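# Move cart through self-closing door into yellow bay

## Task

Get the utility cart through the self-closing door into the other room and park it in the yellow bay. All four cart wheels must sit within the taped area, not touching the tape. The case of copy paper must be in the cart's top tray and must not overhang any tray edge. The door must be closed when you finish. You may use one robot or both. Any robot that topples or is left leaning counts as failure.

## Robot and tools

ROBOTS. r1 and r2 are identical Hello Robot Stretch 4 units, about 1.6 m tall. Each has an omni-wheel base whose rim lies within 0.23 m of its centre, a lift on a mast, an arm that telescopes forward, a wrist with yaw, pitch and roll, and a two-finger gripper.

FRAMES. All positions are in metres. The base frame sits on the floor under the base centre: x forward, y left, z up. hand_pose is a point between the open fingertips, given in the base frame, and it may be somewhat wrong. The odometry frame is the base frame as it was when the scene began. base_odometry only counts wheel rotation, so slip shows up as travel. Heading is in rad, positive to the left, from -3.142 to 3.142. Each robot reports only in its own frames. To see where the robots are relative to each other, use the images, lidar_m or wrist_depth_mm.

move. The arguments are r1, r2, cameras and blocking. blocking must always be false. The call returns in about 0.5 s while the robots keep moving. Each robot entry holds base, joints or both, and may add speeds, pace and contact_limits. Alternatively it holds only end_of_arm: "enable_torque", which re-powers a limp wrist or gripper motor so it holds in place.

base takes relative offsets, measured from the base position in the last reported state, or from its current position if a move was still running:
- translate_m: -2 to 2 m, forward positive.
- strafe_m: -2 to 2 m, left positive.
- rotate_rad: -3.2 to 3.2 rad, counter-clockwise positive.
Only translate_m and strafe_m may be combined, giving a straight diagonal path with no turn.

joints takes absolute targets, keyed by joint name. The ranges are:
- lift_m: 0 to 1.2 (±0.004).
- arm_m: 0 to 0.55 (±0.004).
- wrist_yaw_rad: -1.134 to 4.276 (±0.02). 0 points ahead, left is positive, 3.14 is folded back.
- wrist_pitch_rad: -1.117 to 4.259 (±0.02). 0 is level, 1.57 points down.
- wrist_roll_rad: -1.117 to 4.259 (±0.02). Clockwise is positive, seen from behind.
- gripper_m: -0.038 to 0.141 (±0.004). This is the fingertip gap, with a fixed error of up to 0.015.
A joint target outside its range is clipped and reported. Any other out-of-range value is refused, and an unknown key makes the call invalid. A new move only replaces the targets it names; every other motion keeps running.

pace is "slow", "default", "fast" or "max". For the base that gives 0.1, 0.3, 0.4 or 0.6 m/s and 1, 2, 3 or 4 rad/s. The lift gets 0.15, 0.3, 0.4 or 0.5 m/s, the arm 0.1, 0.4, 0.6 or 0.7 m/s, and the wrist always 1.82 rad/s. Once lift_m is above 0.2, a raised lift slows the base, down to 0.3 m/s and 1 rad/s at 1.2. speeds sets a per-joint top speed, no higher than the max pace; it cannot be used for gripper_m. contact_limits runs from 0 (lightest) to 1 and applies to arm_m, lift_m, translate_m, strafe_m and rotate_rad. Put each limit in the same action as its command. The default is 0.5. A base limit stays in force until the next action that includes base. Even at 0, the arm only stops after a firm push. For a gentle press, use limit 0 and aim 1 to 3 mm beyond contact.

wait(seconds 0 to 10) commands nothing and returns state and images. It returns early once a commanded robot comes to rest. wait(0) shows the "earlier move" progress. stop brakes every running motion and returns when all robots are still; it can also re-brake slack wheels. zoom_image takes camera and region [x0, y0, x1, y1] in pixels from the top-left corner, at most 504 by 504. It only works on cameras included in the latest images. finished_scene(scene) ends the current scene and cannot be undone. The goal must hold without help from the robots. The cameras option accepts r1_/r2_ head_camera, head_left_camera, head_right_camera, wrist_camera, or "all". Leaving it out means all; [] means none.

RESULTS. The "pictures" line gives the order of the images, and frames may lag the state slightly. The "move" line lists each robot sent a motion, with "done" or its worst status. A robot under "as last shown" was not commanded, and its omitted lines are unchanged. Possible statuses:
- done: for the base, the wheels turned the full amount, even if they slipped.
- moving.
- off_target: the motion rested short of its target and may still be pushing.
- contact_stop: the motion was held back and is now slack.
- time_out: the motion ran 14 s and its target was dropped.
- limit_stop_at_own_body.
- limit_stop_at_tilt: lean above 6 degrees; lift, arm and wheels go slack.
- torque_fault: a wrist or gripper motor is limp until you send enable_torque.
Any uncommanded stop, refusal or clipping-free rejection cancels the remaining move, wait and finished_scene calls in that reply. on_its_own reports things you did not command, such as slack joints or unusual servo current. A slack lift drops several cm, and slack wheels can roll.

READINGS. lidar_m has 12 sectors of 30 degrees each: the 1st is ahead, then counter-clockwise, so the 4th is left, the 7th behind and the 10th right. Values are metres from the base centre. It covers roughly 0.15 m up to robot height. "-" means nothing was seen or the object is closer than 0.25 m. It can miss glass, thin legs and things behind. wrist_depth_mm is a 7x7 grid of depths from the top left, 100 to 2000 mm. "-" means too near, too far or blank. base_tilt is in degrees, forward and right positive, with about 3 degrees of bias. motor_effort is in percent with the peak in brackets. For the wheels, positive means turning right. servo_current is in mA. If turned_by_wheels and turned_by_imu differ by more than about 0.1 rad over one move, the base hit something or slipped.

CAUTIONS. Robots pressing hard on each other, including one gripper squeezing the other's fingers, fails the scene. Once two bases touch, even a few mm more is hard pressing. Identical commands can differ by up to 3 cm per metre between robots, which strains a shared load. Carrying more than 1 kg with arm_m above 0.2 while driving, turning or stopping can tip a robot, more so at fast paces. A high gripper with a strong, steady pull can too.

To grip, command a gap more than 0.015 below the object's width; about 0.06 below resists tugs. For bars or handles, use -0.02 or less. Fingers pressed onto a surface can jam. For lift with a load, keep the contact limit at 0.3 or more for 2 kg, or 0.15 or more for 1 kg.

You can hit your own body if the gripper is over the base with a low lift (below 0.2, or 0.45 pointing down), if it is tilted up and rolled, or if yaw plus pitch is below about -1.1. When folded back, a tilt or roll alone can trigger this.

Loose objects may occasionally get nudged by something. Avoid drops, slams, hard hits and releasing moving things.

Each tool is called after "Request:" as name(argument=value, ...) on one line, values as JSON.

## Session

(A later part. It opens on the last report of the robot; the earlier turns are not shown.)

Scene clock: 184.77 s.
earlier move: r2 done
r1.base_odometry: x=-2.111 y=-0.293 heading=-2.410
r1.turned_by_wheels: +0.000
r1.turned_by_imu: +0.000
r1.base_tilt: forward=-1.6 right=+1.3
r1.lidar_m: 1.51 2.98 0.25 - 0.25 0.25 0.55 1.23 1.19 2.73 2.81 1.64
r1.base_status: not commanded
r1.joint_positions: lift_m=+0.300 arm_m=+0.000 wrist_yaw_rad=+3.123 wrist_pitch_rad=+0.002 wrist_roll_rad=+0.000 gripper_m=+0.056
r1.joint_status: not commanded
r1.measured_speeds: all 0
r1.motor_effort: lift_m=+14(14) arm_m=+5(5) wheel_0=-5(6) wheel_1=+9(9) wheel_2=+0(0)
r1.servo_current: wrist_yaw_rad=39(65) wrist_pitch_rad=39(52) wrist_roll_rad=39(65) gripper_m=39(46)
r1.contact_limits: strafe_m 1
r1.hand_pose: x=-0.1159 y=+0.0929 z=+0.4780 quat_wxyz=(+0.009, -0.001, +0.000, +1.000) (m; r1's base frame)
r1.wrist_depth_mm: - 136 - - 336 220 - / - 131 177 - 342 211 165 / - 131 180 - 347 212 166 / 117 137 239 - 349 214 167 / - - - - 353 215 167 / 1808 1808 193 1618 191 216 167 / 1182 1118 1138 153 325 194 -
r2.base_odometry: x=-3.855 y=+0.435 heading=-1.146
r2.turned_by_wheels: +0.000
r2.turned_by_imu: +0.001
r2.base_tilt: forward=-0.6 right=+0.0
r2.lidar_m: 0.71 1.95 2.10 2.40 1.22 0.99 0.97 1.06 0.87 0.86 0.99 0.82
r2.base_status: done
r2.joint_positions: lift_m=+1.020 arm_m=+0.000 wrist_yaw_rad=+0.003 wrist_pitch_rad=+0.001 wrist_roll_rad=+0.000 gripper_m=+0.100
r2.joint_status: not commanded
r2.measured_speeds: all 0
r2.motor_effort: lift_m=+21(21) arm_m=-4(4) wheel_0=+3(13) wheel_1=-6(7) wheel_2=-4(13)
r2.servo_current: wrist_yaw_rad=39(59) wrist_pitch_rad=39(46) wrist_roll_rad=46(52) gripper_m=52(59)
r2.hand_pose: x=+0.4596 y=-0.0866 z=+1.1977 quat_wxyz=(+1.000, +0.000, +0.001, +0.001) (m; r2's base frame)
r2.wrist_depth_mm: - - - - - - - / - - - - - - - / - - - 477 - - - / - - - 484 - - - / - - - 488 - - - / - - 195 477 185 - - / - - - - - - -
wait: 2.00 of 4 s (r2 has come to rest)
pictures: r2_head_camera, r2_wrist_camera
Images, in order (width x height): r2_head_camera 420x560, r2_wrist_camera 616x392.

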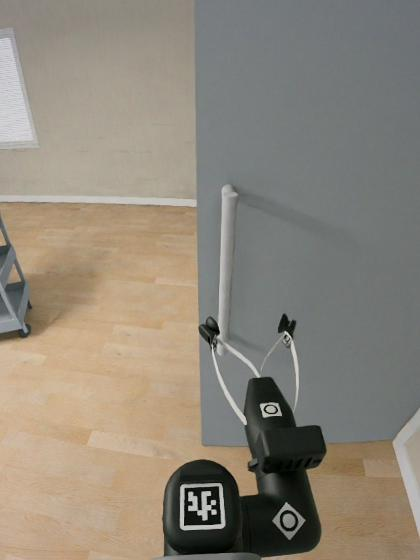

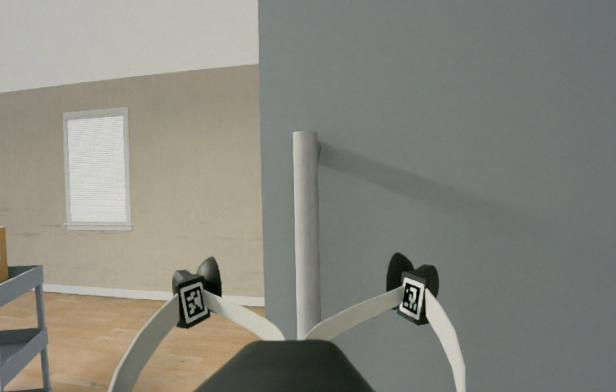

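Request:
move(r2={"base":{"translate_m":0.1},"joints":{"arm_m":0.15},"pace":"slow"}, blocking=false, cameras=[])

Request:
wait(seconds=4, cameras=["r2_wrist_camera"])

Scene clock: 190.80 s.
move: r2 moving
r1: as last shown
r1.lidar_m: 1.50 2.98 0.25 - 0.25 0.25 0.54 1.24 1.17 2.72 2.80 1.64
r1.motor_effort: lift_m=+14(14) arm_m=+4(5) wheel_0=-5(5) wheel_1=+9(9) wheel_2=+0(0)
r1.servo_current: wrist_yaw_rad=46(65) wrist_pitch_rad=46(46) wrist_roll_rad=46(59) gripper_m=39(52)
r1.contact_limits: strafe_m 1
r1.wrist_depth_mm: - 136 - - 336 220 - / - 132 177 - 342 212 165 / - 131 180 - 345 212 166 / 117 137 239 - 347 215 167 / - - - - 353 215 167 / 1808 1808 194 1576 191 216 167 / 1182 1118 1138 153 327 195 -
r2.base_odometry: x=-3.850 y=+0.424 heading=-1.146
r2.turned_by_wheels: +0.000
r2.turned_by_imu: +0.001
r2.base_tilt: forward=-0.7 right=+0.1
r2.lidar_m: 0.71 1.91 2.06 2.41 1.24 1.00 0.98 1.06 0.90 0.88 0.99 0.78
r2.base_status: translate_m moving
r2.joint_positions: lift_m=+1.020 arm_m=+0.012 wrist_yaw_rad=+0.003 wrist_pitch_rad=+0.001 wrist_roll_rad=+0.000 gripper_m=+0.100
r2.joint_status: arm_m moving
r2.measured_speeds: translate_m=+0.048 strafe_m=-0.001 rotate_rad=-0.001 lift_m=+0.000 arm_m=+0.049 wrist_yaw_rad=+0.000 wrist_pitch_rad=+0.000 wrist_roll_rad=+0.000
r2.motor_effort: lift_m=+21(21) arm_m=+12(12) wheel_0=+1(8) wheel_1=+6(6) wheel_2=-11(11)
r2.servo_current: wrist_yaw_rad=39(52) wrist_pitch_rad=39(46) wrist_roll_rad=52(52) gripper_m=52(59)
r2.hand_pose: x=+0.4720 y=-0.0866 z=+1.1977 quat_wxyz=(+1.000, +0.000, +0.001, +0.001) (m; r2's base frame)
r2.wrist_depth_mm: - - - - - - - / - - - - - - - / - - - - - - - / - - - 459 - - - / - - - 466 - - - / - - 196 459 185 - - / - - - - - - -
pictures: none
No camera images: "cameras" was empty.

Scene clock: 193.10 s.
earlier move: r2 done
r1.base_odometry: x=-2.111 y=-0.293 heading=-2.410
r1.turned_by_wheels: +0.000
r1.turned_by_imu: +0.000
r1.base_tilt: forward=-1.6 right=+1.3
r1.lidar_m: 1.48 2.97 0.25 - 0.25 0.25 0.51 1.21 1.18 2.73 2.80 1.64
r1.base_status: not commanded
r1.joint_positions: lift_m=+0.300 arm_m=+0.000 wrist_yaw_rad=+3.123 wrist_pitch_rad=+0.002 wrist_roll_rad=+0.000 gripper_m=+0.056
r1.joint_status: not commanded
r1.measured_speeds: all 0
r1.motor_effort: lift_m=+14(14) arm_m=+4(5) wheel_0=-5(6) wheel_1=+8(9) wheel_2=+0(0)
r1.servo_current: wrist_yaw_rad=46(72) wrist_pitch_rad=33(46) wrist_roll_rad=52(72) gripper_m=46(52)
r1.contact_limits: strafe_m 1
r1.hand_pose: x=-0.1159 y=+0.0929 z=+0.4780 quat_wxyz=(+0.009, -0.001, +0.000, +1.000) (m; r1's base frame)
r1.wrist_depth_mm: - 135 - - 338 220 - / - 131 178 - 342 211 165 / - 131 180 - 347 213 166 / 117 137 239 - 347 215 167 / - - - - 349 216 167 / 1808 1808 194 1618 191 216 168 / 1205 1118 1118 153 327 194 -
r2.base_odometry: x=-3.814 y=+0.344 heading=-1.146
r2.turned_by_wheels: +0.000
r2.turned_by_imu: +0.001
r2.base_tilt: forward=-0.7 right=+0.1
r2.lidar_m: 0.61 1.86 1.94 2.64 1.29 1.09 1.06 1.11 0.89 0.89 0.96 0.71
r2.base_status: done
r2.joint_positions: lift_m=+1.020 arm_m=+0.150 wrist_yaw_rad=+0.003 wrist_pitch_rad=+0.001 wrist_roll_rad=+0.000 gripper_m=+0.100
r2.joint_status: all done
r2.measured_speeds: all 0
r2.motor_effort: lift_m=+21(21) arm_m=+8(12) wheel_0=+4(10) wheel_1=+5(8) wheel_2=-6(11)
r2.servo_current: wrist_yaw_rad=59(59) wrist_pitch_rad=39(46) wrist_roll_rad=52(59) gripper_m=52(59)
r2.hand_pose: x=+0.6093 y=-0.0866 z=+1.1977 quat_wxyz=(+1.000, +0.000, +0.001, +0.001) (m; r2's base frame)
r2.wrist_depth_mm: - - 307 303 294 287 281 / - - 310 300 296 289 283 / - - 312 231 297 291 285 / - - 314 234 300 291 287 / - - 317 238 301 293 289 / - - 197 229 196 294 291 / - - - - 304 298 291
wait: 2.30 of 4 s (r2 has come to rest)
pictures: r2_wrist_camera
Images, in order (width x height): r2_wrist_camera 616x392.

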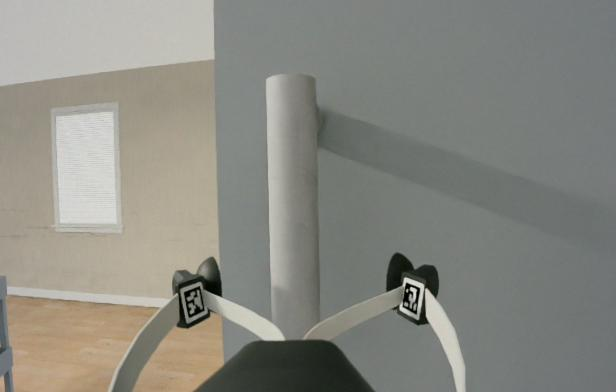

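Request:
move(r2={"joints":{"arm_m":0.185},"pace":"slow"}, blocking=false, cameras=[])

Request:
wait(seconds=2, cameras=[])

Request:
move(r2={"joints":{"gripper_m":-0.038}}, blocking=false, cameras=[])

Request:
wait(seconds=3, cameras=["r2_wrist_camera"])

Scene clock: 201.43 s.
move: r2 moving
r1: as last shown
r1.base_tilt: forward=-1.6 right=+1.2
r1.lidar_m: 1.48 2.94 0.25 - 0.25 0.25 0.54 1.24 1.18 2.72 2.80 1.66
r1.motor_effort: lift_m=+14(14) arm_m=+5(5) wheel_0=-5(6) wheel_1=+8(9) wheel_2=+0(0)
r1.servo_current: wrist_yaw_rad=46(59) wrist_pitch_rad=46(52) wrist_roll_rad=59(59) gripper_m=46(46)
r1.contact_limits: strafe_m 1
r1.wrist_depth_mm: - 136 - - 336 219 - / - 131 178 - 342 211 165 / - 131 180 - 347 212 166 / 117 137 239 - 349 215 167 / - - - - 351 215 167 / 1808 1808 193 1576 191 216 167 / 1205 1118 1118 153 327 194 -
r2.base_odometry: x=-3.814 y=+0.344 heading=-1.146
r2.turned_by_wheels: +0.000
r2.turned_by_imu: +0.000
r2.base_tilt: forward=-0.7 right=+0.1
r2.lidar_m: 0.58 1.86 1.96 2.64 1.35 1.08 1.06 1.13 0.89 0.87 0.95 0.69
r2.base_status: not commanded
r2.joint_positions: lift_m=+1.020 arm_m=+0.162 wrist_yaw_rad=+0.003 wrist_pitch_rad=+0.001 wrist_roll_rad=+0.000 gripper_m=+0.100
r2.joint_status: arm_m moving
r2.measured_speeds: translate_m=+0.000 strafe_m=+0.000 rotate_rad=+0.000 lift_m=+0.000 arm_m=+0.049 wrist_yaw_rad=+0.000 wrist_pitch_rad=+0.000 wrist_roll_rad=+0.000
r2.motor_effort: lift_m=+21(21) arm_m=+9(10) wheel_0=+4(4) wheel_1=+4(5) wheel_2=-5(6)
r2.servo_current: wrist_yaw_rad=46(65) wrist_pitch_rad=33(46) wrist_roll_rad=52(59) gripper_m=52(59)
r2.hand_pose: x=+0.6220 y=-0.0866 z=+1.1977 quat_wxyz=(+1.000, +0.000, +0.001, +0.001) (m; r2's base frame)
r2.wrist_depth_mm: - - - 290 283 278 271 / - - 298 216 286 278 272 / - - 300 216 286 279 274 / - - 301 218 289 282 276 / - - 303 219 290 282 277 / - - 197 219 195 283 279 / - - - - 293 285 281
pictures: none
No camera images: "cameras" was empty.

Scene clock: 202.40 s.
earlier move: r2 done
r1.base_odometry: x=-2.111 y=-0.293 heading=-2.410
r1.turned_by_wheels: +0.000
r1.turned_by_imu: +0.000
r1.base_tilt: forward=-1.6 right=+1.3
r1.lidar_m: 1.48 2.95 0.25 - 0.25 0.25 0.51 1.24 1.16 2.72 2.82 1.64
r1.base_status: not commanded
r1.joint_positions: lift_m=+0.300 arm_m=+0.000 wrist_yaw_rad=+3.123 wrist_pitch_rad=+0.002 wrist_roll_rad=+0.000 gripper_m=+0.056
r1.joint_status: not commanded
r1.measured_speeds: all 0
r1.motor_effort: lift_m=+14(14) arm_m=+5(5) wheel_0=-5(6) wheel_1=+8(9) wheel_2=+0(0)
r1.servo_current: wrist_yaw_rad=46(72) wrist_pitch_rad=39(52) wrist_roll_rad=46(72) gripper_m=33(46)
r1.contact_limits: strafe_m 1
r1.hand_pose: x=-0.1159 y=+0.0929 z=+0.4780 quat_wxyz=(+0.009, -0.001, +0.000, +1.000) (m; r1's base frame)
r1.wrist_depth_mm: - 135 - - 338 220 - / - 131 178 - 340 211 165 / - 131 180 - 347 212 166 / 117 137 238 - 347 213 167 / - - - - 351 215 167 / 1863 1756 193 1576 190 215 167 / 1182 1118 1118 154 327 193 -
r2.base_odometry: x=-3.814 y=+0.344 heading=-1.146
r2.turned_by_wheels: +0.000
r2.turned_by_imu: +0.000
r2.base_tilt: forward=-0.6 right=+0.1
r2.lidar_m: 0.60 1.87 1.92 2.63 1.33 1.07 1.04 1.11 0.90 0.88 0.95 0.71
r2.base_status: not commanded
r2.joint_positions: lift_m=+1.020 arm_m=+0.185 wrist_yaw_rad=+0.003 wrist_pitch_rad=+0.001 wrist_roll_rad=+0.000 gripper_m=+0.100
r2.joint_status: all done
r2.measured_speeds: all 0
r2.motor_effort: lift_m=+21(21) arm_m=+8(10) wheel_0=+4(4) wheel_1=+4(5) wheel_2=-5(6)
r2.servo_current: wrist_yaw_rad=46(65) wrist_pitch_rad=46(46) wrist_roll_rad=46(59) gripper_m=52(59)
r2.hand_pose: x=+0.6443 y=-0.0866 z=+1.1977 quat_wxyz=(+1.000, +0.000, +0.001, +0.001) (m; r2's base frame)
r2.wrist_depth_mm: - - 273 266 258 256 249 / - - 276 191 262 255 252 / - - 277 195 265 257 252 / - - 277 195 265 259 254 / - - 278 195 266 259 256 / - - 200 194 196 260 257 / - - - - 268 260 258
wait: 0.97 of 2 s (r2 has come to rest)
pictures: none
No camera images: "cameras" was empty.

Scene clock: 202.90 s.
move: r2 moving
r1: as last shown
r1.base_tilt: forward=-1.6 right=+1.2
r1.lidar_m: 1.49 2.96 0.25 - 0.25 0.25 0.53 1.23 1.20 2.71 2.81 1.62
r1.motor_effort: lift_m=+14(14) arm_m=+4(5) wheel_0=-5(5) wheel_1=+9(9) wheel_2=+0(0)
r1.servo_current: wrist_yaw_rad=33(59) wrist_pitch_rad=39(39) wrist_roll_rad=52(59) gripper_m=46(46)
r1.contact_limits: strafe_m 1
r1.wrist_depth_mm: - 136 - - 336 220 - / - 131 177 - 340 212 165 / - 131 180 - 345 212 166 / 117 137 239 - 349 214 167 / - - - - 351 216 167 / 1808 1808 195 1576 191 216 168 / 1205 1118 1118 153 324 194 -
r2.base_odometry: x=-3.814 y=+0.344 heading=-1.146
r2.turned_by_wheels: +0.000
r2.turned_by_imu: +0.000
r2.base_tilt: forward=-0.6 right=+0.0
r2.lidar_m: 0.61 1.86 1.97 2.62 1.35 1.08 1.08 1.09 0.91 0.88 0.93 0.66
r2.base_status: not commanded
r2.joint_positions: lift_m=+1.020 arm_m=+0.185 wrist_yaw_rad=+0.003 wrist_pitch_rad=+0.001 wrist_roll_rad=+0.000 gripper_m=+0.083
r2.joint_status: gripper_m moving
r2.measured_speeds: all 0
r2.motor_effort: lift_m=+21(21) arm_m=+8(8) wheel_0=+3(4) wheel_1=+4(5) wheel_2=-5(6)
r2.servo_current: wrist_yaw_rad=46(52) wrist_pitch_rad=39(46) wrist_roll_rad=46(59) gripper_m=124(124)
r2.hand_pose: x=+0.6443 y=-0.0866 z=+1.1977 quat_wxyz=(+1.000, +0.000, +0.001, +0.001) (m; r2's base frame)
r2.wrist_depth_mm: - - 273 266 259 254 251 / - - 274 191 262 255 251 / - - 277 195 264 257 252 / - - 279 195 264 258 254 / - - 279 196 265 260 256 / - - 199 193 191 262 257 / - - 285 - 268 262 259
pictures: none
No camera images: "cameras" was empty.

Scene clock: 204.43 s.
earlier move: r2 done
r1.base_odometry: x=-2.111 y=-0.293 heading=-2.410
r1.turned_by_wheels: +0.000
r1.turned_by_imu: +0.000
r1.base_tilt: forward=-1.6 right=+1.3
r1.lidar_m: 1.47 2.97 0.25 - 0.25 0.26 0.57 1.23 1.18 2.71 2.82 1.64
r1.base_status: not commanded
r1.joint_positions: lift_m=+0.300 arm_m=+0.000 wrist_yaw_rad=+3.123 wrist_pitch_rad=+0.002 wrist_roll_rad=+0.000 gripper_m=+0.056
r1.joint_status: not commanded
r1.measured_speeds: all 0
r1.motor_effort: lift_m=+14(14) arm_m=+4(5) wheel_0=-4(5) wheel_1=+5(9) wheel_2=+0(0)
r1.servo_current: wrist_yaw_rad=65(65) wrist_pitch_rad=46(52) wrist_roll_rad=59(65) gripper_m=39(46)
r1.contact_limits: strafe_m 1
r1.hand_pose: x=-0.1159 y=+0.0929 z=+0.4780 quat_wxyz=(+0.009, -0.001, +0.000, +1.000) (m; r1's base frame)
r1.wrist_depth_mm: - 135 - - 357 237 177 / - 131 178 - 359 228 178 / - 131 180 - 368 230 179 / 117 137 239 - 370 230 181 / - - - - 370 232 181 / 1863 1808 194 1756 187 233 182 / 1182 1160 1118 143 347 210 181
r2.base_odometry: x=-3.814 y=+0.344 heading=-1.145
r2.turned_by_wheels: +0.001
r2.turned_by_imu: +0.001
r2.base_tilt: forward=-0.6 right=+0.0
r2.lidar_m: 0.61 1.85 1.98 2.65 1.33 1.09 1.07 1.12 0.87 0.88 0.92 0.68
r2.base_status: not commanded
r2.joint_positions: lift_m=+1.020 arm_m=+0.185 wrist_yaw_rad=+0.005 wrist_pitch_rad=+0.001 wrist_roll_rad=+0.000 gripper_m=-0.036
r2.joint_status: all done
r2.measured_speeds: all 0
r2.motor_effort: lift_m=+21(21) arm_m=-3(8) wheel_0=+4(4) wheel_1=+4(5) wheel_2=+2(6)
r2.servo_current: wrist_yaw_rad=59(59) wrist_pitch_rad=46(46) wrist_roll_rad=39(59) gripper_m=156(358)
r2.hand_pose: x=+0.6447 y=-0.0860 z=+1.1977 quat_wxyz=(+1.000, +0.000, +0.001, +0.003) (m; r2's base frame)
r2.wrist_depth_mm: - - 257 251 246 239 236 / - - 260 180 247 241 237 / - - 263 179 249 243 238 / - - 263 180 251 245 240 / - - 265 178 253 246 241 / - - 182 182 179 247 242 / - 157 - - 254 246 244
wait: 1.53 of 3 s (r2 has come to rest)
pictures: r2_wrist_camera
Images, in order (width x height): r2_wrist_camera 616x392.

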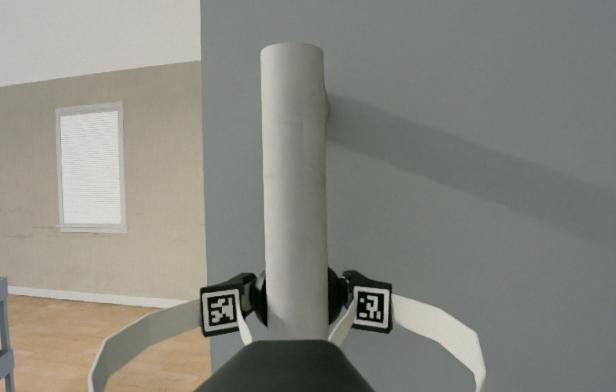

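Request:
move(r1={"base":{"strafe_m":-0.12},"pace":"slow"}, blocking=false, cameras=[])

Request:
wait(seconds=4, cameras=["r1_head_left_camera","r2_wrist_camera","r1_head_camera"])

Scene clock: 214.37 s.
move: r1 moving
r1.base_odometry: x=-2.120 y=-0.283 heading=-2.410
r1.turned_by_wheels: +0.000
r1.turned_by_imu: +0.000
r1.base_tilt: forward=-1.6 right=+1.3
r1.lidar_m: 1.50 2.98 0.25 0.25 0.25 0.28 0.59 1.23 1.17 2.72 2.79 1.66
r1.base_status: strafe_m moving
r1.joint_positions: lift_m=+0.300 arm_m=+0.000 wrist_yaw_rad=+3.123 wrist_pitch_rad=+0.002 wrist_roll_rad=+0.000 gripper_m=+0.056
r1.joint_status: not commanded
r1.measured_speeds: translate_m=+0.000 strafe_m=-0.057 rotate_rad=+0.002 lift_m=+0.000 arm_m=+0.000 wrist_yaw_rad=+0.000 wrist_pitch_rad=+0.000 wrist_roll_rad=+0.000
r1.motor_effort: lift_m=+14(14) arm_m=+4(5) wheel_0=+6(8) wheel_1=-6(6) wheel_2=+0(2)
r1.servo_current: wrist_yaw_rad=52(59) wrist_pitch_rad=33(46) wrist_roll_rad=52(59) gripper_m=39(46)
r1.hand_pose: x=-0.1159 y=+0.0929 z=+0.4780 quat_wxyz=(+0.009, -0.001, +0.000, +1.000) (m; r1's base frame)
r1.wrist_depth_mm: - 135 - - 392 243 193 / - 131 178 - 394 247 193 / - 131 181 - 397 262 195 / 117 137 238 - 402 250 196 / - - - - 404 253 196 / 1808 1808 194 1756 187 251 196 / 1205 1098 1118 143 375 216 197
r2: as last shown
r2.turned_by_wheels: +0.000
r2.turned_by_imu: +0.000
r2.base_tilt: forward=-0.7 right=+0.0
r2.lidar_m: 0.59 1.85 1.96 2.62 1.33 1.07 1.08 1.14 0.88 0.89 0.91 0.68
r2.motor_effort: lift_m=+21(21) arm_m=-4(4) wheel_0=+3(4) wheel_1=+4(5) wheel_2=+2(3)
r2.servo_current: wrist_yaw_rad=46(52) wrist_pitch_rad=46(46) wrist_roll_rad=39(52) gripper_m=156(156)
r2.wrist_depth_mm: - - 257 252 246 239 236 / - - 260 181 247 241 237 / - - 260 179 250 244 237 / - - 264 180 250 245 240 / - - 265 178 252 246 241 / - - 182 182 179 247 243 / - 157 - - 253 247 244
pictures: none
No camera images: "cameras" was empty.

Scene clock: 216.23 s.
earlier move: r1 done
r1.base_odometry: x=-2.191 y=-0.204 heading=-2.410
r1.turned_by_wheels: +0.000
r1.turned_by_imu: -0.001
r1.base_tilt: forward=-1.6 right=+1.3
r1.lidar_m: 1.47 3.09 0.32 0.31 0.31 0.41 3.86 1.09 1.12 2.60 2.68 1.70
r1.base_status: done
r1.joint_positions: lift_m=+0.300 arm_m=+0.000 wrist_yaw_rad=+3.123 wrist_pitch_rad=+0.002 wrist_roll_rad=+0.000 gripper_m=+0.056
r1.joint_status: not commanded
r1.measured_speeds: all 0
r1.motor_effort: lift_m=+14(14) arm_m=+4(5) wheel_0=+3(9) wheel_1=-1(7) wheel_2=+0(2)
r1.servo_current: wrist_yaw_rad=59(65) wrist_pitch_rad=46(52) wrist_roll_rad=39(65) gripper_m=46(46)
r1.hand_pose: x=-0.1159 y=+0.0929 z=+0.4780 quat_wxyz=(+0.009, -0.001, +0.000, +1.000) (m; r1's base frame)
r1.wrist_depth_mm: - 135 - - 564 415 324 / - 131 178 - - 415 327 / - 131 180 - - 421 330 / 117 137 239 - - 427 330 / - - - - - 424 319 / 1808 1808 193 1808 188 424 334 / 1205 1118 1118 154 549 370 334
r2.base_odometry: x=-3.814 y=+0.344 heading=-1.145
r2.turned_by_wheels: +0.000
r2.turned_by_imu: +0.000
r2.base_tilt: forward=-0.6 right=+0.0
r2.lidar_m: 0.61 1.86 1.94 2.63 1.34 1.08 1.07 1.11 0.90 0.88 0.92 0.69
r2.base_status: not commanded
r2.joint_positions: lift_m=+1.020 arm_m=+0.185 wrist_yaw_rad=+0.005 wrist_pitch_rad=+0.001 wrist_roll_rad=+0.000 gripper_m=-0.036
r2.joint_status: not commanded
r2.measured_speeds: all 0
r2.motor_effort: lift_m=+21(21) arm_m=-4(4) wheel_0=+4(4) wheel_1=+5(5) wheel_2=+3(3)
r2.servo_current: wrist_yaw_rad=46(65) wrist_pitch_rad=46(46) wrist_roll_rad=46(65) gripper_m=156(156)
r2.hand_pose: x=+0.6447 y=-0.0860 z=+1.1977 quat_wxyz=(+1.000, +0.000, +0.001, +0.003) (m; r2's base frame)
r2.wrist_depth_mm: - - 258 250 245 239 236 / - - 259 181 248 242 237 / - - 263 178 249 243 238 / - - 263 180 251 244 240 / - - 266 177 252 246 241 / - - 182 182 179 246 244 / - 158 - - 254 245 244
wait: 1.87 of 4 s (r1 has come to rest)
pictures: r1_head_camera, r1_head_left_camera, r2_wrist_camera
Images, in order (width x height): r1_head_camera 420x560, r1_head_left_camera 420x672, r2_wrist_camera 616x392.

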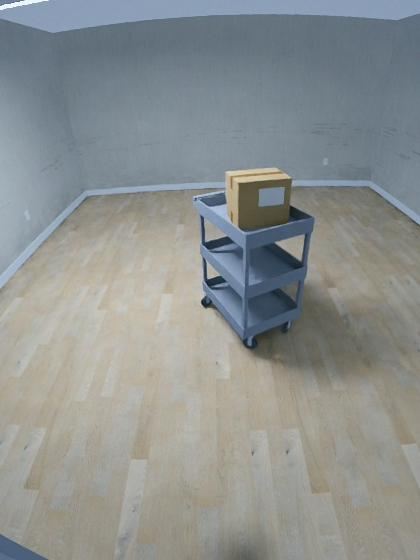

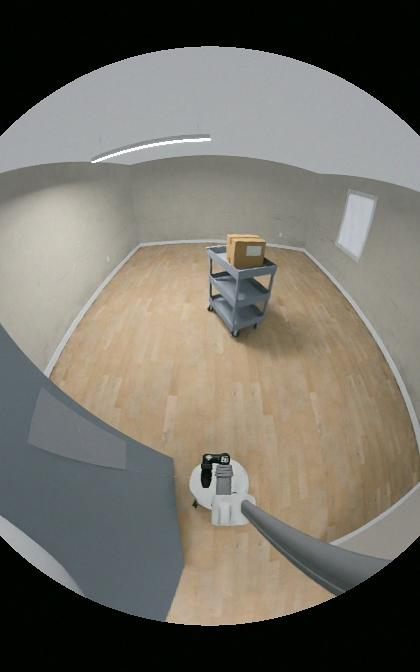

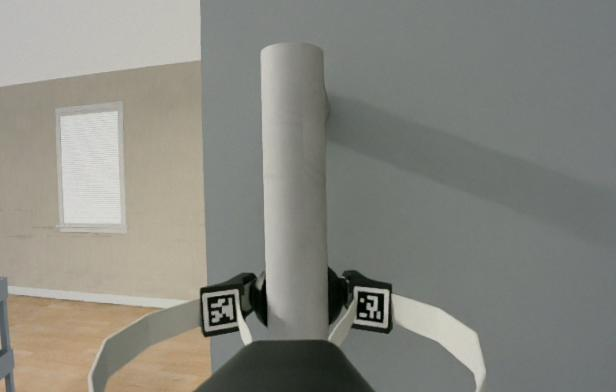

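Request:
move(r1={"base":{"translate_m":0.5},"joints":{"lift_m":0.5}}, blocking=false, cameras=[])

Request:
wait(seconds=4, cameras=[])

Request:
move(r1={"base":{"translate_m":1.0,"strafe_m":0.75}}, blocking=false, cameras=[])

Request:
wait(seconds=7, cameras=["r1_head_camera"])

Request:
move(r1={"base":{"translate_m":1.3,"strafe_m":-0.35}}, blocking=false, cameras=[])

Request:
wait(seconds=7, cameras=[])

Request:
move(r1={"base":{"rotate_rad":-2.64}}, blocking=false, cameras=[])

Request:
wait(seconds=5, cameras=["r1_head_camera","r1_head_left_camera","r2_wrist_camera"])

Scene clock: 240.07 s.
move: r1 moving
r1.base_odometry: x=-2.214 y=-0.225 heading=-2.410
r1.turned_by_wheels: +0.000
r1.turned_by_imu: +0.000
r1.base_tilt: forward=-1.6 right=+1.2
r1.lidar_m: 1.46 3.12 0.36 0.30 0.31 0.41 0.85 1.13 1.18 2.59 2.66 1.68
r1.base_status: translate_m moving
r1.joint_positions: lift_m=+0.338 arm_m=+0.000 wrist_yaw_rad=+3.123 wrist_pitch_rad=+0.002 wrist_roll_rad=+0.000 gripper_m=+0.056
r1.joint_status: lift_m moving
r1.measured_speeds: translate_m=+0.121 strafe_m=+0.001 rotate_rad=-0.002 lift_m=+0.146 arm_m=+0.000 wrist_yaw_rad=+0.000 wrist_pitch_rad=+0.000 wrist_roll_rad=+0.000
r1.motor_effort: lift_m=+25(27) arm_m=+5(5) wheel_0=+5(8) wheel_1=+6(7) wheel_2=-8(9)
r1.servo_current: wrist_yaw_rad=59(65) wrist_pitch_rad=33(46) wrist_roll_rad=59(59) gripper_m=39(46)
r1.hand_pose: x=-0.1159 y=+0.0929 z=+0.5152 quat_wxyz=(+0.009, -0.001, +0.000, +1.000) (m; r1's base frame)
r1.wrist_depth_mm: - 135 - - - 424 319 / - 131 205 - - 424 332 / - 131 186 - - 430 338 / 117 137 238 - - 430 338 / - - - - - 433 324 / 1983 1863 194 1808 187 436 340 / 1281 1205 1205 153 - 370 324
r2: as last shown
r2.lidar_m: 0.62 1.84 1.95 2.59 1.36 1.08 1.06 1.11 0.89 0.89 0.89 0.70
r2.motor_effort: lift_m=+21(21) arm_m=-4(4) wheel_0=+4(4) wheel_1=+5(5) wheel_2=+2(2)
r2.servo_current: wrist_yaw_rad=46(59) wrist_pitch_rad=39(46) wrist_roll_rad=46(59) gripper_m=150(156)
r2.wrist_depth_mm: - - 257 252 246 239 236 / - - 259 181 248 241 237 / - - 260 178 249 242 239 / - - 263 180 250 244 240 / - - 264 178 252 246 242 / - - 182 182 179 248 243 / - 158 - - 254 246 245
pictures: none
No camera images: "cameras" was empty.

Scene clock: 242.73 s.
earlier move: r1 done
r1.base_odometry: x=-2.563 y=-0.538 heading=-2.410
r1.turned_by_wheels: +0.000
r1.turned_by_imu: +0.000
r1.base_tilt: forward=-1.6 right=+1.3
r1.lidar_m: 0.95 3.12 2.26 1.03 0.46 0.51 1.03 1.47 1.84 2.59 2.65 1.09
r1.base_status: done
r1.joint_positions: lift_m=+0.500 arm_m=+0.000 wrist_yaw_rad=+3.123 wrist_pitch_rad=+0.002 wrist_roll_rad=+0.000 gripper_m=+0.056
r1.joint_status: all done
r1.measured_speeds: all 0
r1.motor_effort: lift_m=+24(28) arm_m=+4(5) wheel_0=+2(9) wheel_1=+2(7) wheel_2=+0(10)
r1.servo_current: wrist_yaw_rad=46(72) wrist_pitch_rad=39(52) wrist_roll_rad=46(65) gripper_m=46(52)
r1.hand_pose: x=-0.1158 y=+0.0929 z=+0.6772 quat_wxyz=(+0.009, -0.001, +0.000, +1.000) (m; r1's base frame)
r1.wrist_depth_mm: - 136 - - - 496 433 / - 136 218 - - 504 430 / 107 135 183 - - 504 424 / 119 137 272 - - 508 427 / 137 - - - - 508 433 / 1430 - 193 - 188 512 427 / - 1576 1499 143 - 466 430
r2.base_odometry: x=-3.814 y=+0.344 heading=-1.145
r2.turned_by_wheels: +0.000
r2.turned_by_imu: +0.000
r2.base_tilt: forward=-0.6 right=+0.1
r2.lidar_m: 0.60 0.99 1.95 2.60 1.33 1.10 1.07 1.10 0.89 0.89 0.91 0.68
r2.base_status: not commanded
r2.joint_positions: lift_m=+1.020 arm_m=+0.185 wrist_yaw_rad=+0.005 wrist_pitch_rad=+0.001 wrist_roll_rad=+0.000 gripper_m=-0.036
r2.joint_status: not commanded
r2.measured_speeds: all 0
r2.motor_effort: lift_m=+21(21) arm_m=-3(4) wheel_0=+4(4) wheel_1=+4(5) wheel_2=+2(3)
r2.servo_current: wrist_yaw_rad=52(65) wrist_pitch_rad=39(46) wrist_roll_rad=39(59) gripper_m=156(163)
r2.hand_pose: x=+0.6447 y=-0.0860 z=+1.1977 quat_wxyz=(+1.000, +0.000, +0.001, +0.003) (m; r2's base frame)
r2.wrist_depth_mm: - - 256 251 246 240 236 / - - 259 180 248 242 236 / - - 262 178 249 243 239 / - - 263 180 251 244 241 / - - 265 178 252 247 242 / - - 182 183 179 248 242 / - 157 - - 253 246 244
wait: 2.67 of 4 s (r1 has come to rest)
pictures: none
No camera images: "cameras" was empty.

Scene clock: 243.23 s.
move: r1 moving
r1.base_odometry: x=-2.570 y=-0.571 heading=-2.410
r1.turned_by_wheels: +0.000
r1.turned_by_imu: +0.000
r1.base_tilt: forward=-1.6 right=+1.3
r1.lidar_m: 0.94 3.10 2.22 1.08 0.44 0.46 0.98 1.51 1.87 2.62 2.70 1.06
r1.base_status: translate_m moving; strafe_m moving
r1.joint_positions: lift_m=+0.500 arm_m=+0.000 wrist_yaw_rad=+3.123 wrist_pitch_rad=+0.002 wrist_roll_rad=+0.000 gripper_m=+0.056
r1.joint_status: not commanded
r1.measured_speeds: translate_m=+0.105 strafe_m=+0.080 rotate_rad=-0.007 lift_m=+0.000 arm_m=+0.000 wrist_yaw_rad=+0.000 wrist_pitch_rad=+0.000 wrist_roll_rad=+0.000
r1.motor_effort: lift_m=+24(24) arm_m=+4(4) wheel_0=-5(6) wheel_1=+10(10) wheel_2=-7(8)
r1.servo_current: wrist_yaw_rad=39(59) wrist_pitch_rad=39(52) wrist_roll_rad=52(52) gripper_m=39(46)
r1.hand_pose: x=-0.1158 y=+0.0929 z=+0.6772 quat_wxyz=(+0.009, -0.001, +0.000, +1.000) (m; r1's base frame)
r1.wrist_depth_mm: - 135 - - - 484 - / - 131 206 - - 484 445 / - 131 186 - - 492 445 / 117 137 239 - - 496 449 / 137 - - - - 496 452 / 1430 - 193 - 187 496 452 / - 1499 1576 143 - 452 452
r2: as last shown
r2.base_tilt: forward=-0.6 right=+0.0
r2.lidar_m: 0.59 0.96 1.96 2.64 1.35 1.09 1.08 1.10 0.89 0.88 0.94 0.69
r2.motor_effort: lift_m=+21(21) arm_m=-4(4) wheel_0=+4(4) wheel_1=+4(5) wheel_2=+2(2)
r2.servo_current: wrist_yaw_rad=46(59) wrist_pitch_rad=46(46) wrist_roll_rad=59(59) gripper_m=156(163)
r2.wrist_depth_mm: - - 256 252 246 240 236 / - - 260 180 246 243 236 / - - 262 179 250 243 238 / - - 263 180 252 245 240 / - - 265 178 252 245 242 / - - 181 181 179 248 243 / - 157 798 - 253 246 245
pictures: none
No camera images: "cameras" was empty.

Scene clock: 248.30 s.
earlier move: r1 done
r1.base_odometry: x=-2.806 y=-1.764 heading=-2.410
r1.turned_by_wheels: +0.000
r1.turned_by_imu: +0.005
r1.base_tilt: forward=-1.6 right=+1.3
r1.lidar_m: 3.47 2.07 1.48 1.40 1.46 1.26 1.25 1.32 3.25 0.77 0.73 0.77
r1.base_status: done
r1.joint_positions: lift_m=+0.500 arm_m=+0.000 wrist_yaw_rad=+3.122 wrist_pitch_rad=+0.002 wrist_roll_rad=+0.000 gripper_m=+0.056
r1.joint_status: not commanded
r1.measured_speeds: all 0
r1.motor_effort: lift_m=+24(24) arm_m=+4(5) wheel_0=-4(8) wheel_1=+1(11) wheel_2=+0(9)
r1.servo_current: wrist_yaw_rad=59(78) wrist_pitch_rad=46(52) wrist_roll_rad=52(65) gripper_m=39(46)
r1.hand_pose: x=-0.1158 y=+0.0929 z=+0.6772 quat_wxyz=(+0.010, -0.001, +0.000, +1.000) (m; r1's base frame)
r1.wrist_depth_mm: 136 138 - - - - - / - 137 1499 - - - - / 112 138 224 - - - - / 124 142 - - - - - / - - - - - - - / - - 192 - 188 - - / 1708 1430 1537 153 1430 1499 1576
r2.base_odometry: x=-3.814 y=+0.344 heading=-1.145
r2.turned_by_wheels: +0.000
r2.turned_by_imu: +0.001
r2.base_tilt: forward=-0.7 right=+0.1
r2.lidar_m: 0.60 1.86 1.25 2.62 1.35 1.08 1.07 1.12 0.89 0.90 0.94 0.70
r2.base_status: not commanded
r2.joint_positions: lift_m=+1.020 arm_m=+0.185 wrist_yaw_rad=+0.005 wrist_pitch_rad=+0.001 wrist_roll_rad=+0.000 gripper_m=-0.036
r2.joint_status: not commanded
r2.measured_speeds: all 0
r2.motor_effort: lift_m=+21(21) arm_m=-4(4) wheel_0=+3(4) wheel_1=+4(5) wheel_2=+2(3)
r2.servo_current: wrist_yaw_rad=46(72) wrist_pitch_rad=33(46) wrist_roll_rad=46(59) gripper_m=150(163)
r2.hand_pose: x=+0.6447 y=-0.0860 z=+1.1977 quat_wxyz=(+1.000, +0.000, +0.001, +0.003) (m; r2's base frame)
r2.wrist_depth_mm: - - 257 251 246 240 236 / - - 258 181 248 242 236 / - - 262 178 249 243 238 / - - 264 180 252 244 239 / - - 264 178 252 246 241 / - - 182 182 179 247 244 / - 158 - - 255 246 244
wait: 5.07 of 7 s (r1 has come to rest)
pictures: r1_head_camera
Images, in order (width x height): r1_head_camera 420x560.

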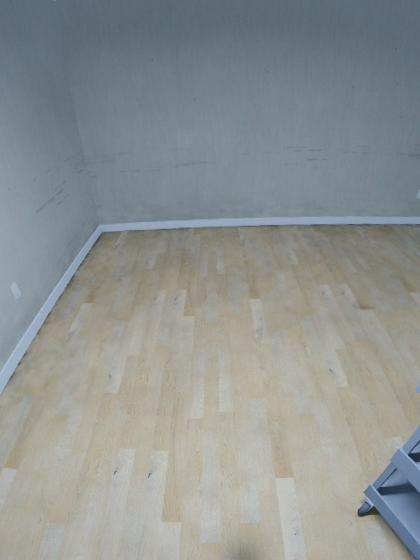

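Scene clock: 248.80 s.
move: r1 moving
r1.base_odometry: x=-2.835 y=-1.779 heading=-2.410
r1.turned_by_wheels: +0.000
r1.turned_by_imu: +0.000
r1.base_tilt: forward=-1.6 right=+1.2
r1.lidar_m: 3.44 2.07 1.50 1.41 1.48 1.29 1.28 1.41 3.27 0.72 0.71 0.78
r1.base_status: translate_m moving; strafe_m moving
r1.joint_positions: lift_m=+0.500 arm_m=+0.000 wrist_yaw_rad=+3.122 wrist_pitch_rad=+0.002 wrist_roll_rad=+0.000 gripper_m=+0.056
r1.joint_status: not commanded
r1.measured_speeds: translate_m=+0.121 strafe_m=-0.032 rotate_rad=+0.005 lift_m=+0.000 arm_m=+0.000 wrist_yaw_rad=+0.000 wrist_pitch_rad=+0.000 wrist_roll_rad=+0.000
r1.motor_effort: lift_m=+24(24) arm_m=+4(4) wheel_0=+8(10) wheel_1=+3(7) wheel_2=-8(9)
r1.servo_current: wrist_yaw_rad=46(59) wrist_pitch_rad=39(52) wrist_roll_rad=59(65) gripper_m=33(46)
r1.hand_pose: x=-0.1158 y=+0.0929 z=+0.6772 quat_wxyz=(+0.010, -0.001, +0.000, +1.000) (m; r1's base frame)
r1.wrist_depth_mm: - 137 - - - - - / - 138 1537 - - - - / 112 138 223 - - - - / 124 142 - - - - - / - - - - - - - / - - 191 - 187 - - / 1756 1537 1537 153 1430 1430 1661
r2: as last shown
r2.turned_by_imu: +0.000
r2.base_tilt: forward=-0.6 right=+0.0
r2.lidar_m: 0.59 1.87 1.28 2.63 1.35 1.09 1.08 1.11 0.91 0.88 0.90 0.68
r2.motor_effort: lift_m=+21(21) arm_m=-4(4) wheel_0=+4(4) wheel_1=+4(5) wheel_2=+2(3)
r2.servo_current: wrist_yaw_rad=59(65) wrist_pitch_rad=39(46) wrist_roll_rad=39(52) gripper_m=150(156)
r2.wrist_depth_mm: - - 258 251 245 240 236 / - - 258 181 248 241 237 / - - 262 179 250 243 237 / - - 263 179 251 245 239 / - - 265 178 253 247 241 / - - 182 182 180 247 242 / - 158 - - 254 246 245
pictures: none
No camera images: "cameras" was empty.

Scene clock: 254.23 s.
earlier move: r1 done
r1.base_odometry: x=-4.007 y=-2.372 heading=-2.410
r1.turned_by_wheels: +0.000
r1.turned_by_imu: -0.002
r1.base_tilt: forward=-1.6 right=+1.3
r1.lidar_m: 2.17 2.28 1.88 1.78 1.85 2.51 2.59 0.68 0.76 2.90 3.05 2.30
r1.base_status: done
r1.joint_positions: lift_m=+0.500 arm_m=+0.000 wrist_yaw_rad=+3.122 wrist_pitch_rad=+0.002 wrist_roll_rad=+0.000 gripper_m=+0.056
r1.joint_status: not commanded
r1.measured_speeds: all 0
r1.motor_effort: lift_m=+24(24) arm_m=+4(5) wheel_0=+3(10) wheel_1=+1(7) wheel_2=+0(10)
r1.servo_current: wrist_yaw_rad=52(78) wrist_pitch_rad=39(52) wrist_roll_rad=59(72) gripper_m=39(46)
r1.hand_pose: x=-0.1158 y=+0.0929 z=+0.6772 quat_wxyz=(+0.010, -0.001, +0.000, +1.000) (m; r1's base frame)
r1.wrist_depth_mm: 135 137 - - - - - / - 138 - - - - - / 112 138 220 - - - - / 124 142 - - - - - / 138 - - - - - - / - - 193 - 187 - - / - 1281 1537 153 1618 1499 1661
r2.base_odometry: x=-3.814 y=+0.344 heading=-1.145
r2.turned_by_wheels: +0.000
r2.turned_by_imu: +0.001
r2.base_tilt: forward=-0.6 right=+0.1
r2.lidar_m: 0.58 1.88 1.95 2.60 1.35 1.09 1.06 1.09 0.91 0.90 0.92 0.68
r2.base_status: not commanded
r2.joint_positions: lift_m=+1.020 arm_m=+0.185 wrist_yaw_rad=+0.005 wrist_pitch_rad=+0.001 wrist_roll_rad=+0.000 gripper_m=-0.036
r2.joint_status: not commanded
r2.measured_speeds: all 0
r2.motor_effort: lift_m=+21(21) arm_m=-4(4) wheel_0=+4(4) wheel_1=+4(5) wheel_2=+2(3)
r2.servo_current: wrist_yaw_rad=52(65) wrist_pitch_rad=39(52) wrist_roll_rad=46(59) gripper_m=150(163)
r2.hand_pose: x=+0.6447 y=-0.0860 z=+1.1977 quat_wxyz=(+1.000, +0.000, +0.001, +0.003) (m; r2's base frame)
r2.wrist_depth_mm: - - 258 251 246 240 236 / - - 259 180 248 242 236 / - - 260 179 249 242 239 / - - 263 180 251 244 240 / - - 265 178 252 246 242 / - - 182 182 179 247 244 / - 157 - - 253 246 244
wait: 5.43 of 7 s (r1 has come to rest)
pictures: none
No camera images: "cameras" was empty.

Scene clock: 254.73 s.
move: r1 moving
r1.base_odometry: x=-4.007 y=-2.372 heading=-2.663
r1.turned_by_wheels: -0.253
r1.turned_by_imu: -0.254
r1.base_tilt: forward=-1.6 right=+1.2
r1.lidar_m: 2.19 2.18 2.11 1.79 1.78 2.09 2.58 0.70 0.69 2.94 2.93 2.58
r1.base_status: rotate_rad moving
r1.joint_positions: lift_m=+0.500 arm_m=+0.000 wrist_yaw_rad=+3.122 wrist_pitch_rad=+0.002 wrist_roll_rad=+0.000 gripper_m=+0.056
r1.joint_status: not commanded
r1.measured_speeds: translate_m=+0.002 strafe_m=+0.001 rotate_rad=-0.975 lift_m=+0.000 arm_m=+0.000 wrist_yaw_rad=+0.000 wrist_pitch_rad=+0.000 wrist_roll_rad=+0.000
r1.motor_effort: lift_m=+24(24) arm_m=+4(5) wheel_0=+6(8) wheel_1=+7(10) wheel_2=+7(7)
r1.servo_current: wrist_yaw_rad=33(65) wrist_pitch_rad=39(46) wrist_roll_rad=59(59) gripper_m=39(46)
r1.hand_pose: x=-0.1158 y=+0.0929 z=+0.6772 quat_wxyz=(+0.010, -0.001, +0.000, +1.000) (m; r1's base frame)
r1.wrist_depth_mm: 136 138 - - - - - / - 137 - - - - - / 112 138 224 - - - - / 125 142 - - - - - / - - - - - - - / - - 193 - 187 - - / 1618 1499 1499 153 1537 1464 1618
r2: as last shown
r2.turned_by_imu: +0.000
r2.base_tilt: forward=-0.7 right=+0.1
r2.lidar_m: 0.59 1.86 1.96 2.62 1.34 1.08 1.06 1.14 0.90 0.89 0.92 0.69
r2.motor_effort: lift_m=+21(21) arm_m=-4(4) wheel_0=+4(4) wheel_1=+5(5) wheel_2=+2(2)
r2.servo_current: wrist_yaw_rad=46(59) wrist_pitch_rad=39(46) wrist_roll_rad=52(52) gripper_m=150(156)
r2.wrist_depth_mm: - - 258 250 246 240 236 / - - 260 181 247 242 237 / - - 262 178 248 242 237 / - - 263 179 251 245 239 / - - 265 178 252 246 241 / - - 182 182 179 247 243 / - 158 - - 253 246 245
pictures: none
No camera images: "cameras" was empty.

Scene clock: 256.83 s.
earlier move: r1 done
r1.base_odometry: x=-4.007 y=-2.372 heading=+1.234
r1.turned_by_wheels: -2.387
r1.turned_by_imu: -2.399
r1.base_tilt: forward=-1.6 right=+1.2
r1.lidar_m: 0.69 0.73 2.90 3.02 2.26 2.18 2.26 1.88 1.81 1.88 2.52 2.57
r1.base_status: done
r1.joint_positions: lift_m=+0.500 arm_m=+0.000 wrist_yaw_rad=+3.122 wrist_pitch_rad=+0.002 wrist_roll_rad=+0.000 gripper_m=+0.056
r1.joint_status: not commanded
r1.measured_speeds: all 0
r1.motor_effort: lift_m=+24(24) arm_m=+4(5) wheel_0=+2(10) wheel_1=+0(10) wheel_2=+2(8)
r1.servo_current: wrist_yaw_rad=52(65) wrist_pitch_rad=46(52) wrist_roll_rad=52(78) gripper_m=39(52)
r1.hand_pose: x=-0.1158 y=+0.0929 z=+0.6772 quat_wxyz=(+0.010, -0.001, +0.000, +1.000) (m; r1's base frame)
r1.wrist_depth_mm: 136 137 - - - - - / - 138 - - - - - / 112 138 224 - - - - / 124 142 - - - - - / 137 - - - - - - / - - 194 - 187 - - / 1618 1499 1537 153 1576 1464 1661
r2.base_odometry: x=-3.814 y=+0.344 heading=-1.145
r2.turned_by_wheels: +0.000
r2.turned_by_imu: +0.000
r2.base_tilt: forward=-0.7 right=+0.1
r2.lidar_m: 0.58 1.87 1.97 2.65 1.34 1.08 1.06 1.13 0.89 0.88 0.92 0.70
r2.base_status: not commanded
r2.joint_positions: lift_m=+1.020 arm_m=+0.185 wrist_yaw_rad=+0.005 wrist_pitch_rad=+0.001 wrist_roll_rad=+0.000 gripper_m=-0.036
r2.joint_status: not commanded
r2.measured_speeds: all 0
r2.motor_effort: lift_m=+21(21) arm_m=-4(4) wheel_0=+4(4) wheel_1=+4(5) wheel_2=+2(3)
r2.servo_current: wrist_yaw_rad=52(59) wrist_pitch_rad=39(46) wrist_roll_rad=46(59) gripper_m=156(163)
r2.hand_pose: x=+0.6447 y=-0.0860 z=+1.1977 quat_wxyz=(+1.000, +0.000, +0.001, +0.003) (m; r2's base frame)
r2.wrist_depth_mm: - - 257 250 247 239 236 / - - 259 180 247 242 237 / - - 260 178 250 243 238 / - - 263 179 251 245 239 / - - 265 178 253 246 241 / - - 182 182 180 247 243 / - 157 - - 254 246 243
wait: 2.10 of 5 s (r1 has come to rest)
pictures: r1_head_camera, r1_head_left_camera, r2_wrist_camera
Images, in order (width x height): r1_head_camera 420x560, r1_head_left_camera 420x672, r2_wrist_camera 616x392.

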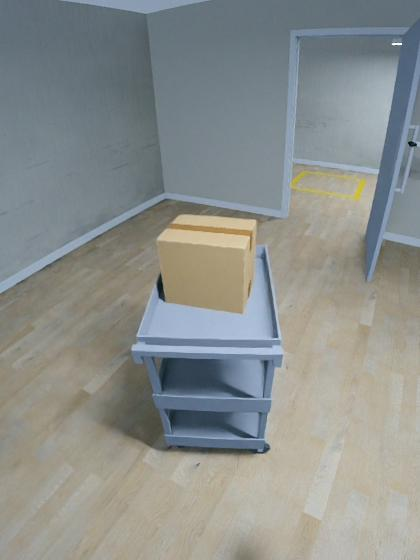

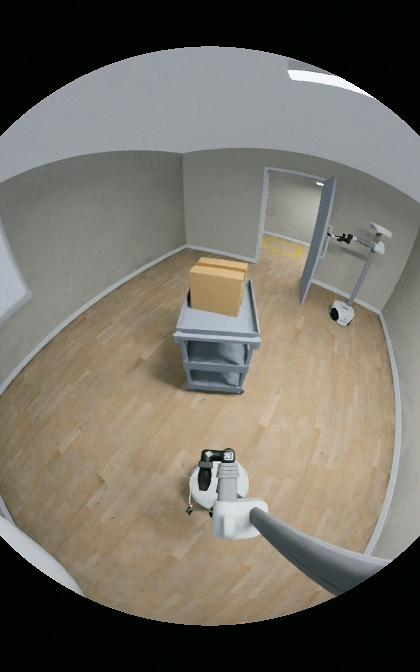

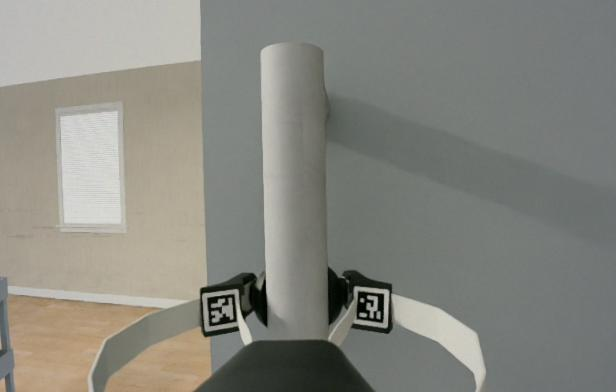

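Request:
move(r1={"base":{"strafe_m":0.1},"joints":{"lift_m":0.687,"wrist_yaw_rad":0.0,"gripper_m":0.1}}, blocking=false, cameras=[])

Request:
wait(seconds=4, cameras=[])

Request:
move(r1={"joints":{"wrist_roll_rad":1.57}}, blocking=false, cameras=[])

Request:
wait(seconds=3, cameras=["r1_wrist_camera","r1_head_camera"])

Request:
zoom_image(camera="r1_head_camera", region=[110, 190, 310, 390])

Scene clock: 266.43 s.
move: r1 moving
r1.base_odometry: x=-4.041 y=-2.360 heading=+1.234
r1.turned_by_wheels: +0.000
r1.turned_by_imu: +0.000
r1.base_tilt: forward=-1.5 right=+1.3
r1.lidar_m: 0.67 0.75 2.87 2.94 2.25 2.16 2.26 1.94 1.83 1.93 2.59 0.72
r1.base_status: strafe_m moving
r1.joint_positions: lift_m=+0.538 arm_m=+0.000 wrist_yaw_rad=+2.533 wrist_pitch_rad=+0.002 wrist_roll_rad=+0.000 gripper_m=+0.075
r1.joint_status: lift_m moving; wrist_yaw_rad moving; gripper_m moving
r1.measured_speeds: translate_m=-0.001 strafe_m=+0.141 rotate_rad=+0.004 lift_m=+0.146 arm_m=+0.000 wrist_yaw_rad=-1.822 wrist_pitch_rad=+0.000 wrist_roll_rad=+0.000
r1.motor_effort: lift_m=+25(28) arm_m=+4(4) wheel_0=-11(11) wheel_1=+9(10) wheel_2=+0(1)
r1.servo_current: wrist_yaw_rad=85(124) wrist_pitch_rad=39(52) wrist_roll_rad=33(65) gripper_m=72(78)
r1.hand_pose: x=-0.0159 y=+0.2365 z=+0.7152 quat_wxyz=(+0.299, -0.001, +0.000, +0.954) (m; r1's base frame)
r1.wrist_depth_mm: - - - - - - - / - - - - - - - / - - - - - - - / - - - - - - - / - - - - - - - / - - 199 - 191 - - / 1756 1618 1618 143 1661 1618 1708
r2: as last shown
r2.base_tilt: forward=-0.6 right=+0.1
r2.lidar_m: 0.58 1.87 1.97 2.63 1.33 1.08 1.07 1.10 0.89 0.87 0.92 0.68
r2.servo_current: wrist_yaw_rad=52(65) wrist_pitch_rad=39(46) wrist_roll_rad=46(52) gripper_m=156(156)
r2.wrist_depth_mm: - - 256 250 246 240 236 / - - 260 181 247 242 236 / - - 262 178 249 244 238 / - - 264 180 249 244 241 / - - 265 178 252 246 242 / - - 182 182 179 247 242 / - 157 - - 254 246 244
pictures: none
No camera images: "cameras" was empty.

Scene clock: 268.30 s.
earlier move: r1 done
r1.base_odometry: x=-4.101 y=-2.339 heading=+1.234
r1.turned_by_wheels: +0.000
r1.turned_by_imu: +0.000
r1.base_tilt: forward=-1.6 right=+1.3
r1.lidar_m: 0.69 2.98 2.80 2.91 2.23 2.13 2.21 2.01 1.89 1.98 2.63 0.72
r1.base_status: done
r1.joint_positions: lift_m=+0.687 arm_m=+0.000 wrist_yaw_rad=+0.003 wrist_pitch_rad=+0.002 wrist_roll_rad=+0.000 gripper_m=+0.100
r1.joint_status: all done
r1.measured_speeds: all 0
r1.motor_effort: lift_m=+24(28) arm_m=+4(4) wheel_0=-2(11) wheel_1=+0(10) wheel_2=+0(2)
r1.servo_current: wrist_yaw_rad=52(124) wrist_pitch_rad=46(52) wrist_roll_rad=46(65) gripper_m=46(78)
r1.hand_pose: x=+0.4595 y=-0.0867 z=+0.8641 quat_wxyz=(+1.000, +0.000, +0.001, +0.001) (m; r1's base frame)
r1.wrist_depth_mm: - - - - - - - / - - - - - - - / - - 778 741 - - - / - - 788 750 - - - / - - - - - - - / - 544 216 - 198 - - / - 1863 - 139 1708 1808 -
r2.base_odometry: x=-3.814 y=+0.344 heading=-1.145
r2.turned_by_wheels: +0.000
r2.turned_by_imu: +0.000
r2.base_tilt: forward=-0.7 right=+0.0
r2.lidar_m: 0.59 1.85 1.96 2.63 1.33 1.08 1.07 1.11 0.89 0.89 0.92 0.68
r2.base_status: not commanded
r2.joint_positions: lift_m=+1.020 arm_m=+0.185 wrist_yaw_rad=+0.005 wrist_pitch_rad=+0.001 wrist_roll_rad=+0.000 gripper_m=-0.036
r2.joint_status: not commanded
r2.measured_speeds: all 0
r2.motor_effort: lift_m=+21(21) arm_m=-4(4) wheel_0=+4(4) wheel_1=+4(5) wheel_2=+2(3)
r2.servo_current: wrist_yaw_rad=46(65) wrist_pitch_rad=46(46) wrist_roll_rad=52(59) gripper_m=156(163)
r2.hand_pose: x=+0.6447 y=-0.0860 z=+1.1977 quat_wxyz=(+1.000, +0.000, +0.001, +0.003) (m; r2's base frame)
r2.wrist_depth_mm: - - 257 251 246 240 236 / - - 259 181 248 241 236 / - - 262 178 249 243 238 / - - 264 180 251 244 240 / - - 265 178 252 247 241 / - - 181 182 179 247 242 / - 158 - - 253 247 245
wait: 1.87 of 4 s (r1 has come to rest)
pictures: none
No camera images: "cameras" was empty.

Scene clock: 268.80 s.
move: r1 moving
r1.base_odometry: x=-4.101 y=-2.339 heading=+1.234
r1.turned_by_wheels: +0.000
r1.turned_by_imu: +0.000
r1.base_tilt: forward=-1.6 right=+1.3
r1.lidar_m: 0.70 2.97 2.78 2.92 2.24 2.13 2.23 1.98 1.90 1.97 2.64 0.70
r1.base_status: not commanded
r1.joint_positions: lift_m=+0.687 arm_m=+0.000 wrist_yaw_rad=+0.003 wrist_pitch_rad=+0.002 wrist_roll_rad=+0.582 gripper_m=+0.100
r1.joint_status: wrist_roll_rad moving
r1.measured_speeds: translate_m=+0.000 strafe_m=+0.000 rotate_rad=+0.000 lift_m=+0.000 arm_m=+0.000 wrist_yaw_rad=+0.000 wrist_pitch_rad=+0.000 wrist_roll_rad=+1.820
r1.motor_effort: lift_m=+24(24) arm_m=+4(4) wheel_0=-2(2) wheel_1=+0(1) wheel_2=+0(0)
r1.servo_current: wrist_yaw_rad=59(65) wrist_pitch_rad=46(46) wrist_roll_rad=72(143) gripper_m=46(46)
r1.hand_pose: x=+0.4595 y=-0.0867 z=+0.8641 quat_wxyz=(+0.958, +0.287, +0.001, +0.001) (m; r1's base frame)
r1.wrist_depth_mm: - - - - - - - / - - - - - - - / - - - 904 - - - / - - 768 741 480 - - / - - 788 539 544 - 1756 / - - 195 - 193 1618 1499 / - 496 - 140 - - 1255
r2: as last shown
r2.base_tilt: forward=-0.7 right=+0.1
r2.lidar_m: 0.60 1.83 1.95 2.63 1.34 1.08 1.07 1.13 0.91 0.89 0.90 0.69
r2.motor_effort: lift_m=+21(21) arm_m=-4(4) wheel_0=+4(4) wheel_1=+4(5) wheel_2=+2(2)
r2.servo_current: wrist_yaw_rad=59(59) wrist_pitch_rad=39(46) wrist_roll_rad=46(59) gripper_m=150(156)
r2.wrist_depth_mm: - - 257 251 246 241 236 / - - 258 181 248 242 237 / - - 260 179 250 243 238 / - - 263 180 250 243 239 / - - 265 178 252 246 241 / - - 182 181 180 248 244 / - 157 - - 253 246 244
pictures: none
No camera images: "cameras" was empty.

Scene clock: 269.83 s.
earlier move: r1 done
r1.base_odometry: x=-4.101 y=-2.339 heading=+1.234
r1.turned_by_wheels: +0.000
r1.turned_by_imu: +0.000
r1.base_tilt: forward=-1.6 right=+1.3
r1.lidar_m: 0.68 2.97 2.80 2.91 2.26 2.14 2.20 1.97 1.90 1.96 2.64 0.72
r1.base_status: not commanded
r1.joint_positions: lift_m=+0.687 arm_m=+0.000 wrist_yaw_rad=+0.003 wrist_pitch_rad=+0.002 wrist_roll_rad=+1.568 gripper_m=+0.100
r1.joint_status: all done
r1.measured_speeds: all 0
r1.motor_effort: lift_m=+24(24) arm_m=+4(4) wheel_0=-2(2) wheel_1=+0(1) wheel_2=+0(0)
r1.servo_current: wrist_yaw_rad=52(72) wrist_pitch_rad=52(52) wrist_roll_rad=65(143) gripper_m=39(52)
r1.hand_pose: x=+0.4595 y=-0.0867 z=+0.8641 quat_wxyz=(+0.708, +0.706, +0.002, +0.000) (m; r1's base frame)
r1.wrist_depth_mm: - - - - - 1708 1229 / - - - - - 1661 1255 / - - - 544 559 554 544 / - - 778 544 - - 549 / - - 759 741 - - 539 / - - 215 788 193 - 554 / - - - 144 - 549 554
r2.base_odometry: x=-3.814 y=+0.344 heading=-1.145
r2.turned_by_wheels: +0.000
r2.turned_by_imu: +0.000
r2.base_tilt: forward=-0.6 right=+0.1
r2.lidar_m: 0.58 1.84 1.97 2.65 1.32 1.08 1.07 1.12 0.89 0.87 0.91 0.71
r2.base_status: not commanded
r2.joint_positions: lift_m=+1.020 arm_m=+0.185 wrist_yaw_rad=+0.005 wrist_pitch_rad=+0.001 wrist_roll_rad=+0.000 gripper_m=-0.036
r2.joint_status: not commanded
r2.measured_speeds: all 0
r2.motor_effort: lift_m=+21(21) arm_m=-3(4) wheel_0=+4(4) wheel_1=+5(5) wheel_2=+2(3)
r2.servo_current: wrist_yaw_rad=52(59) wrist_pitch_rad=39(46) wrist_roll_rad=59(59) gripper_m=156(163)
r2.hand_pose: x=+0.6447 y=-0.0860 z=+1.1977 quat_wxyz=(+1.000, +0.000, +0.001, +0.003) (m; r2's base frame)
r2.wrist_depth_mm: - - 257 251 246 240 236 / - - 259 181 248 241 238 / - - 263 179 250 243 238 / - - 264 180 250 245 240 / - - 265 178 252 246 242 / - - 182 182 179 247 243 / - 157 - - 254 246 244
wait: 1.03 of 3 s (r1 has come to rest)
pictures: r1_head_camera, r1_wrist_camera
Images, in order (width x height): r1_head_camera 420x560, r1_wrist_camera 616x392.

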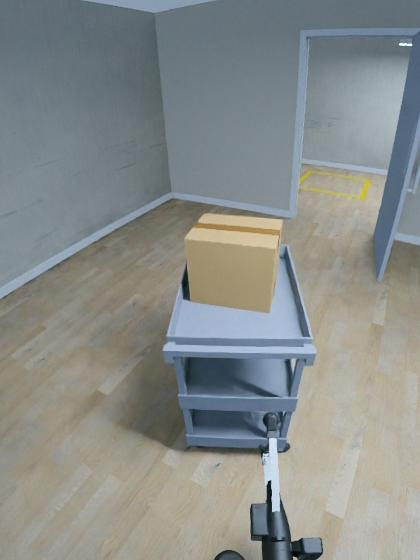

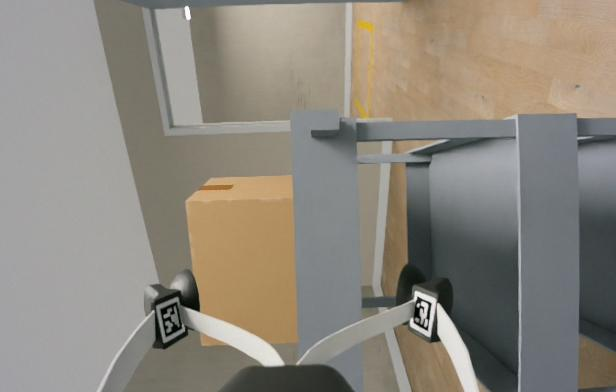

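Scaled by 2.520 from the camera's 420x560 image, which has a finer 600x800 frame.

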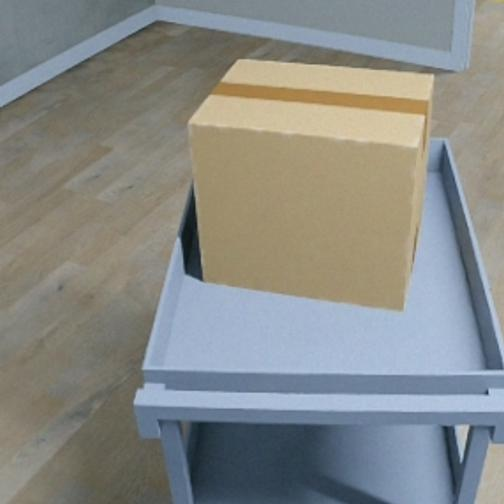

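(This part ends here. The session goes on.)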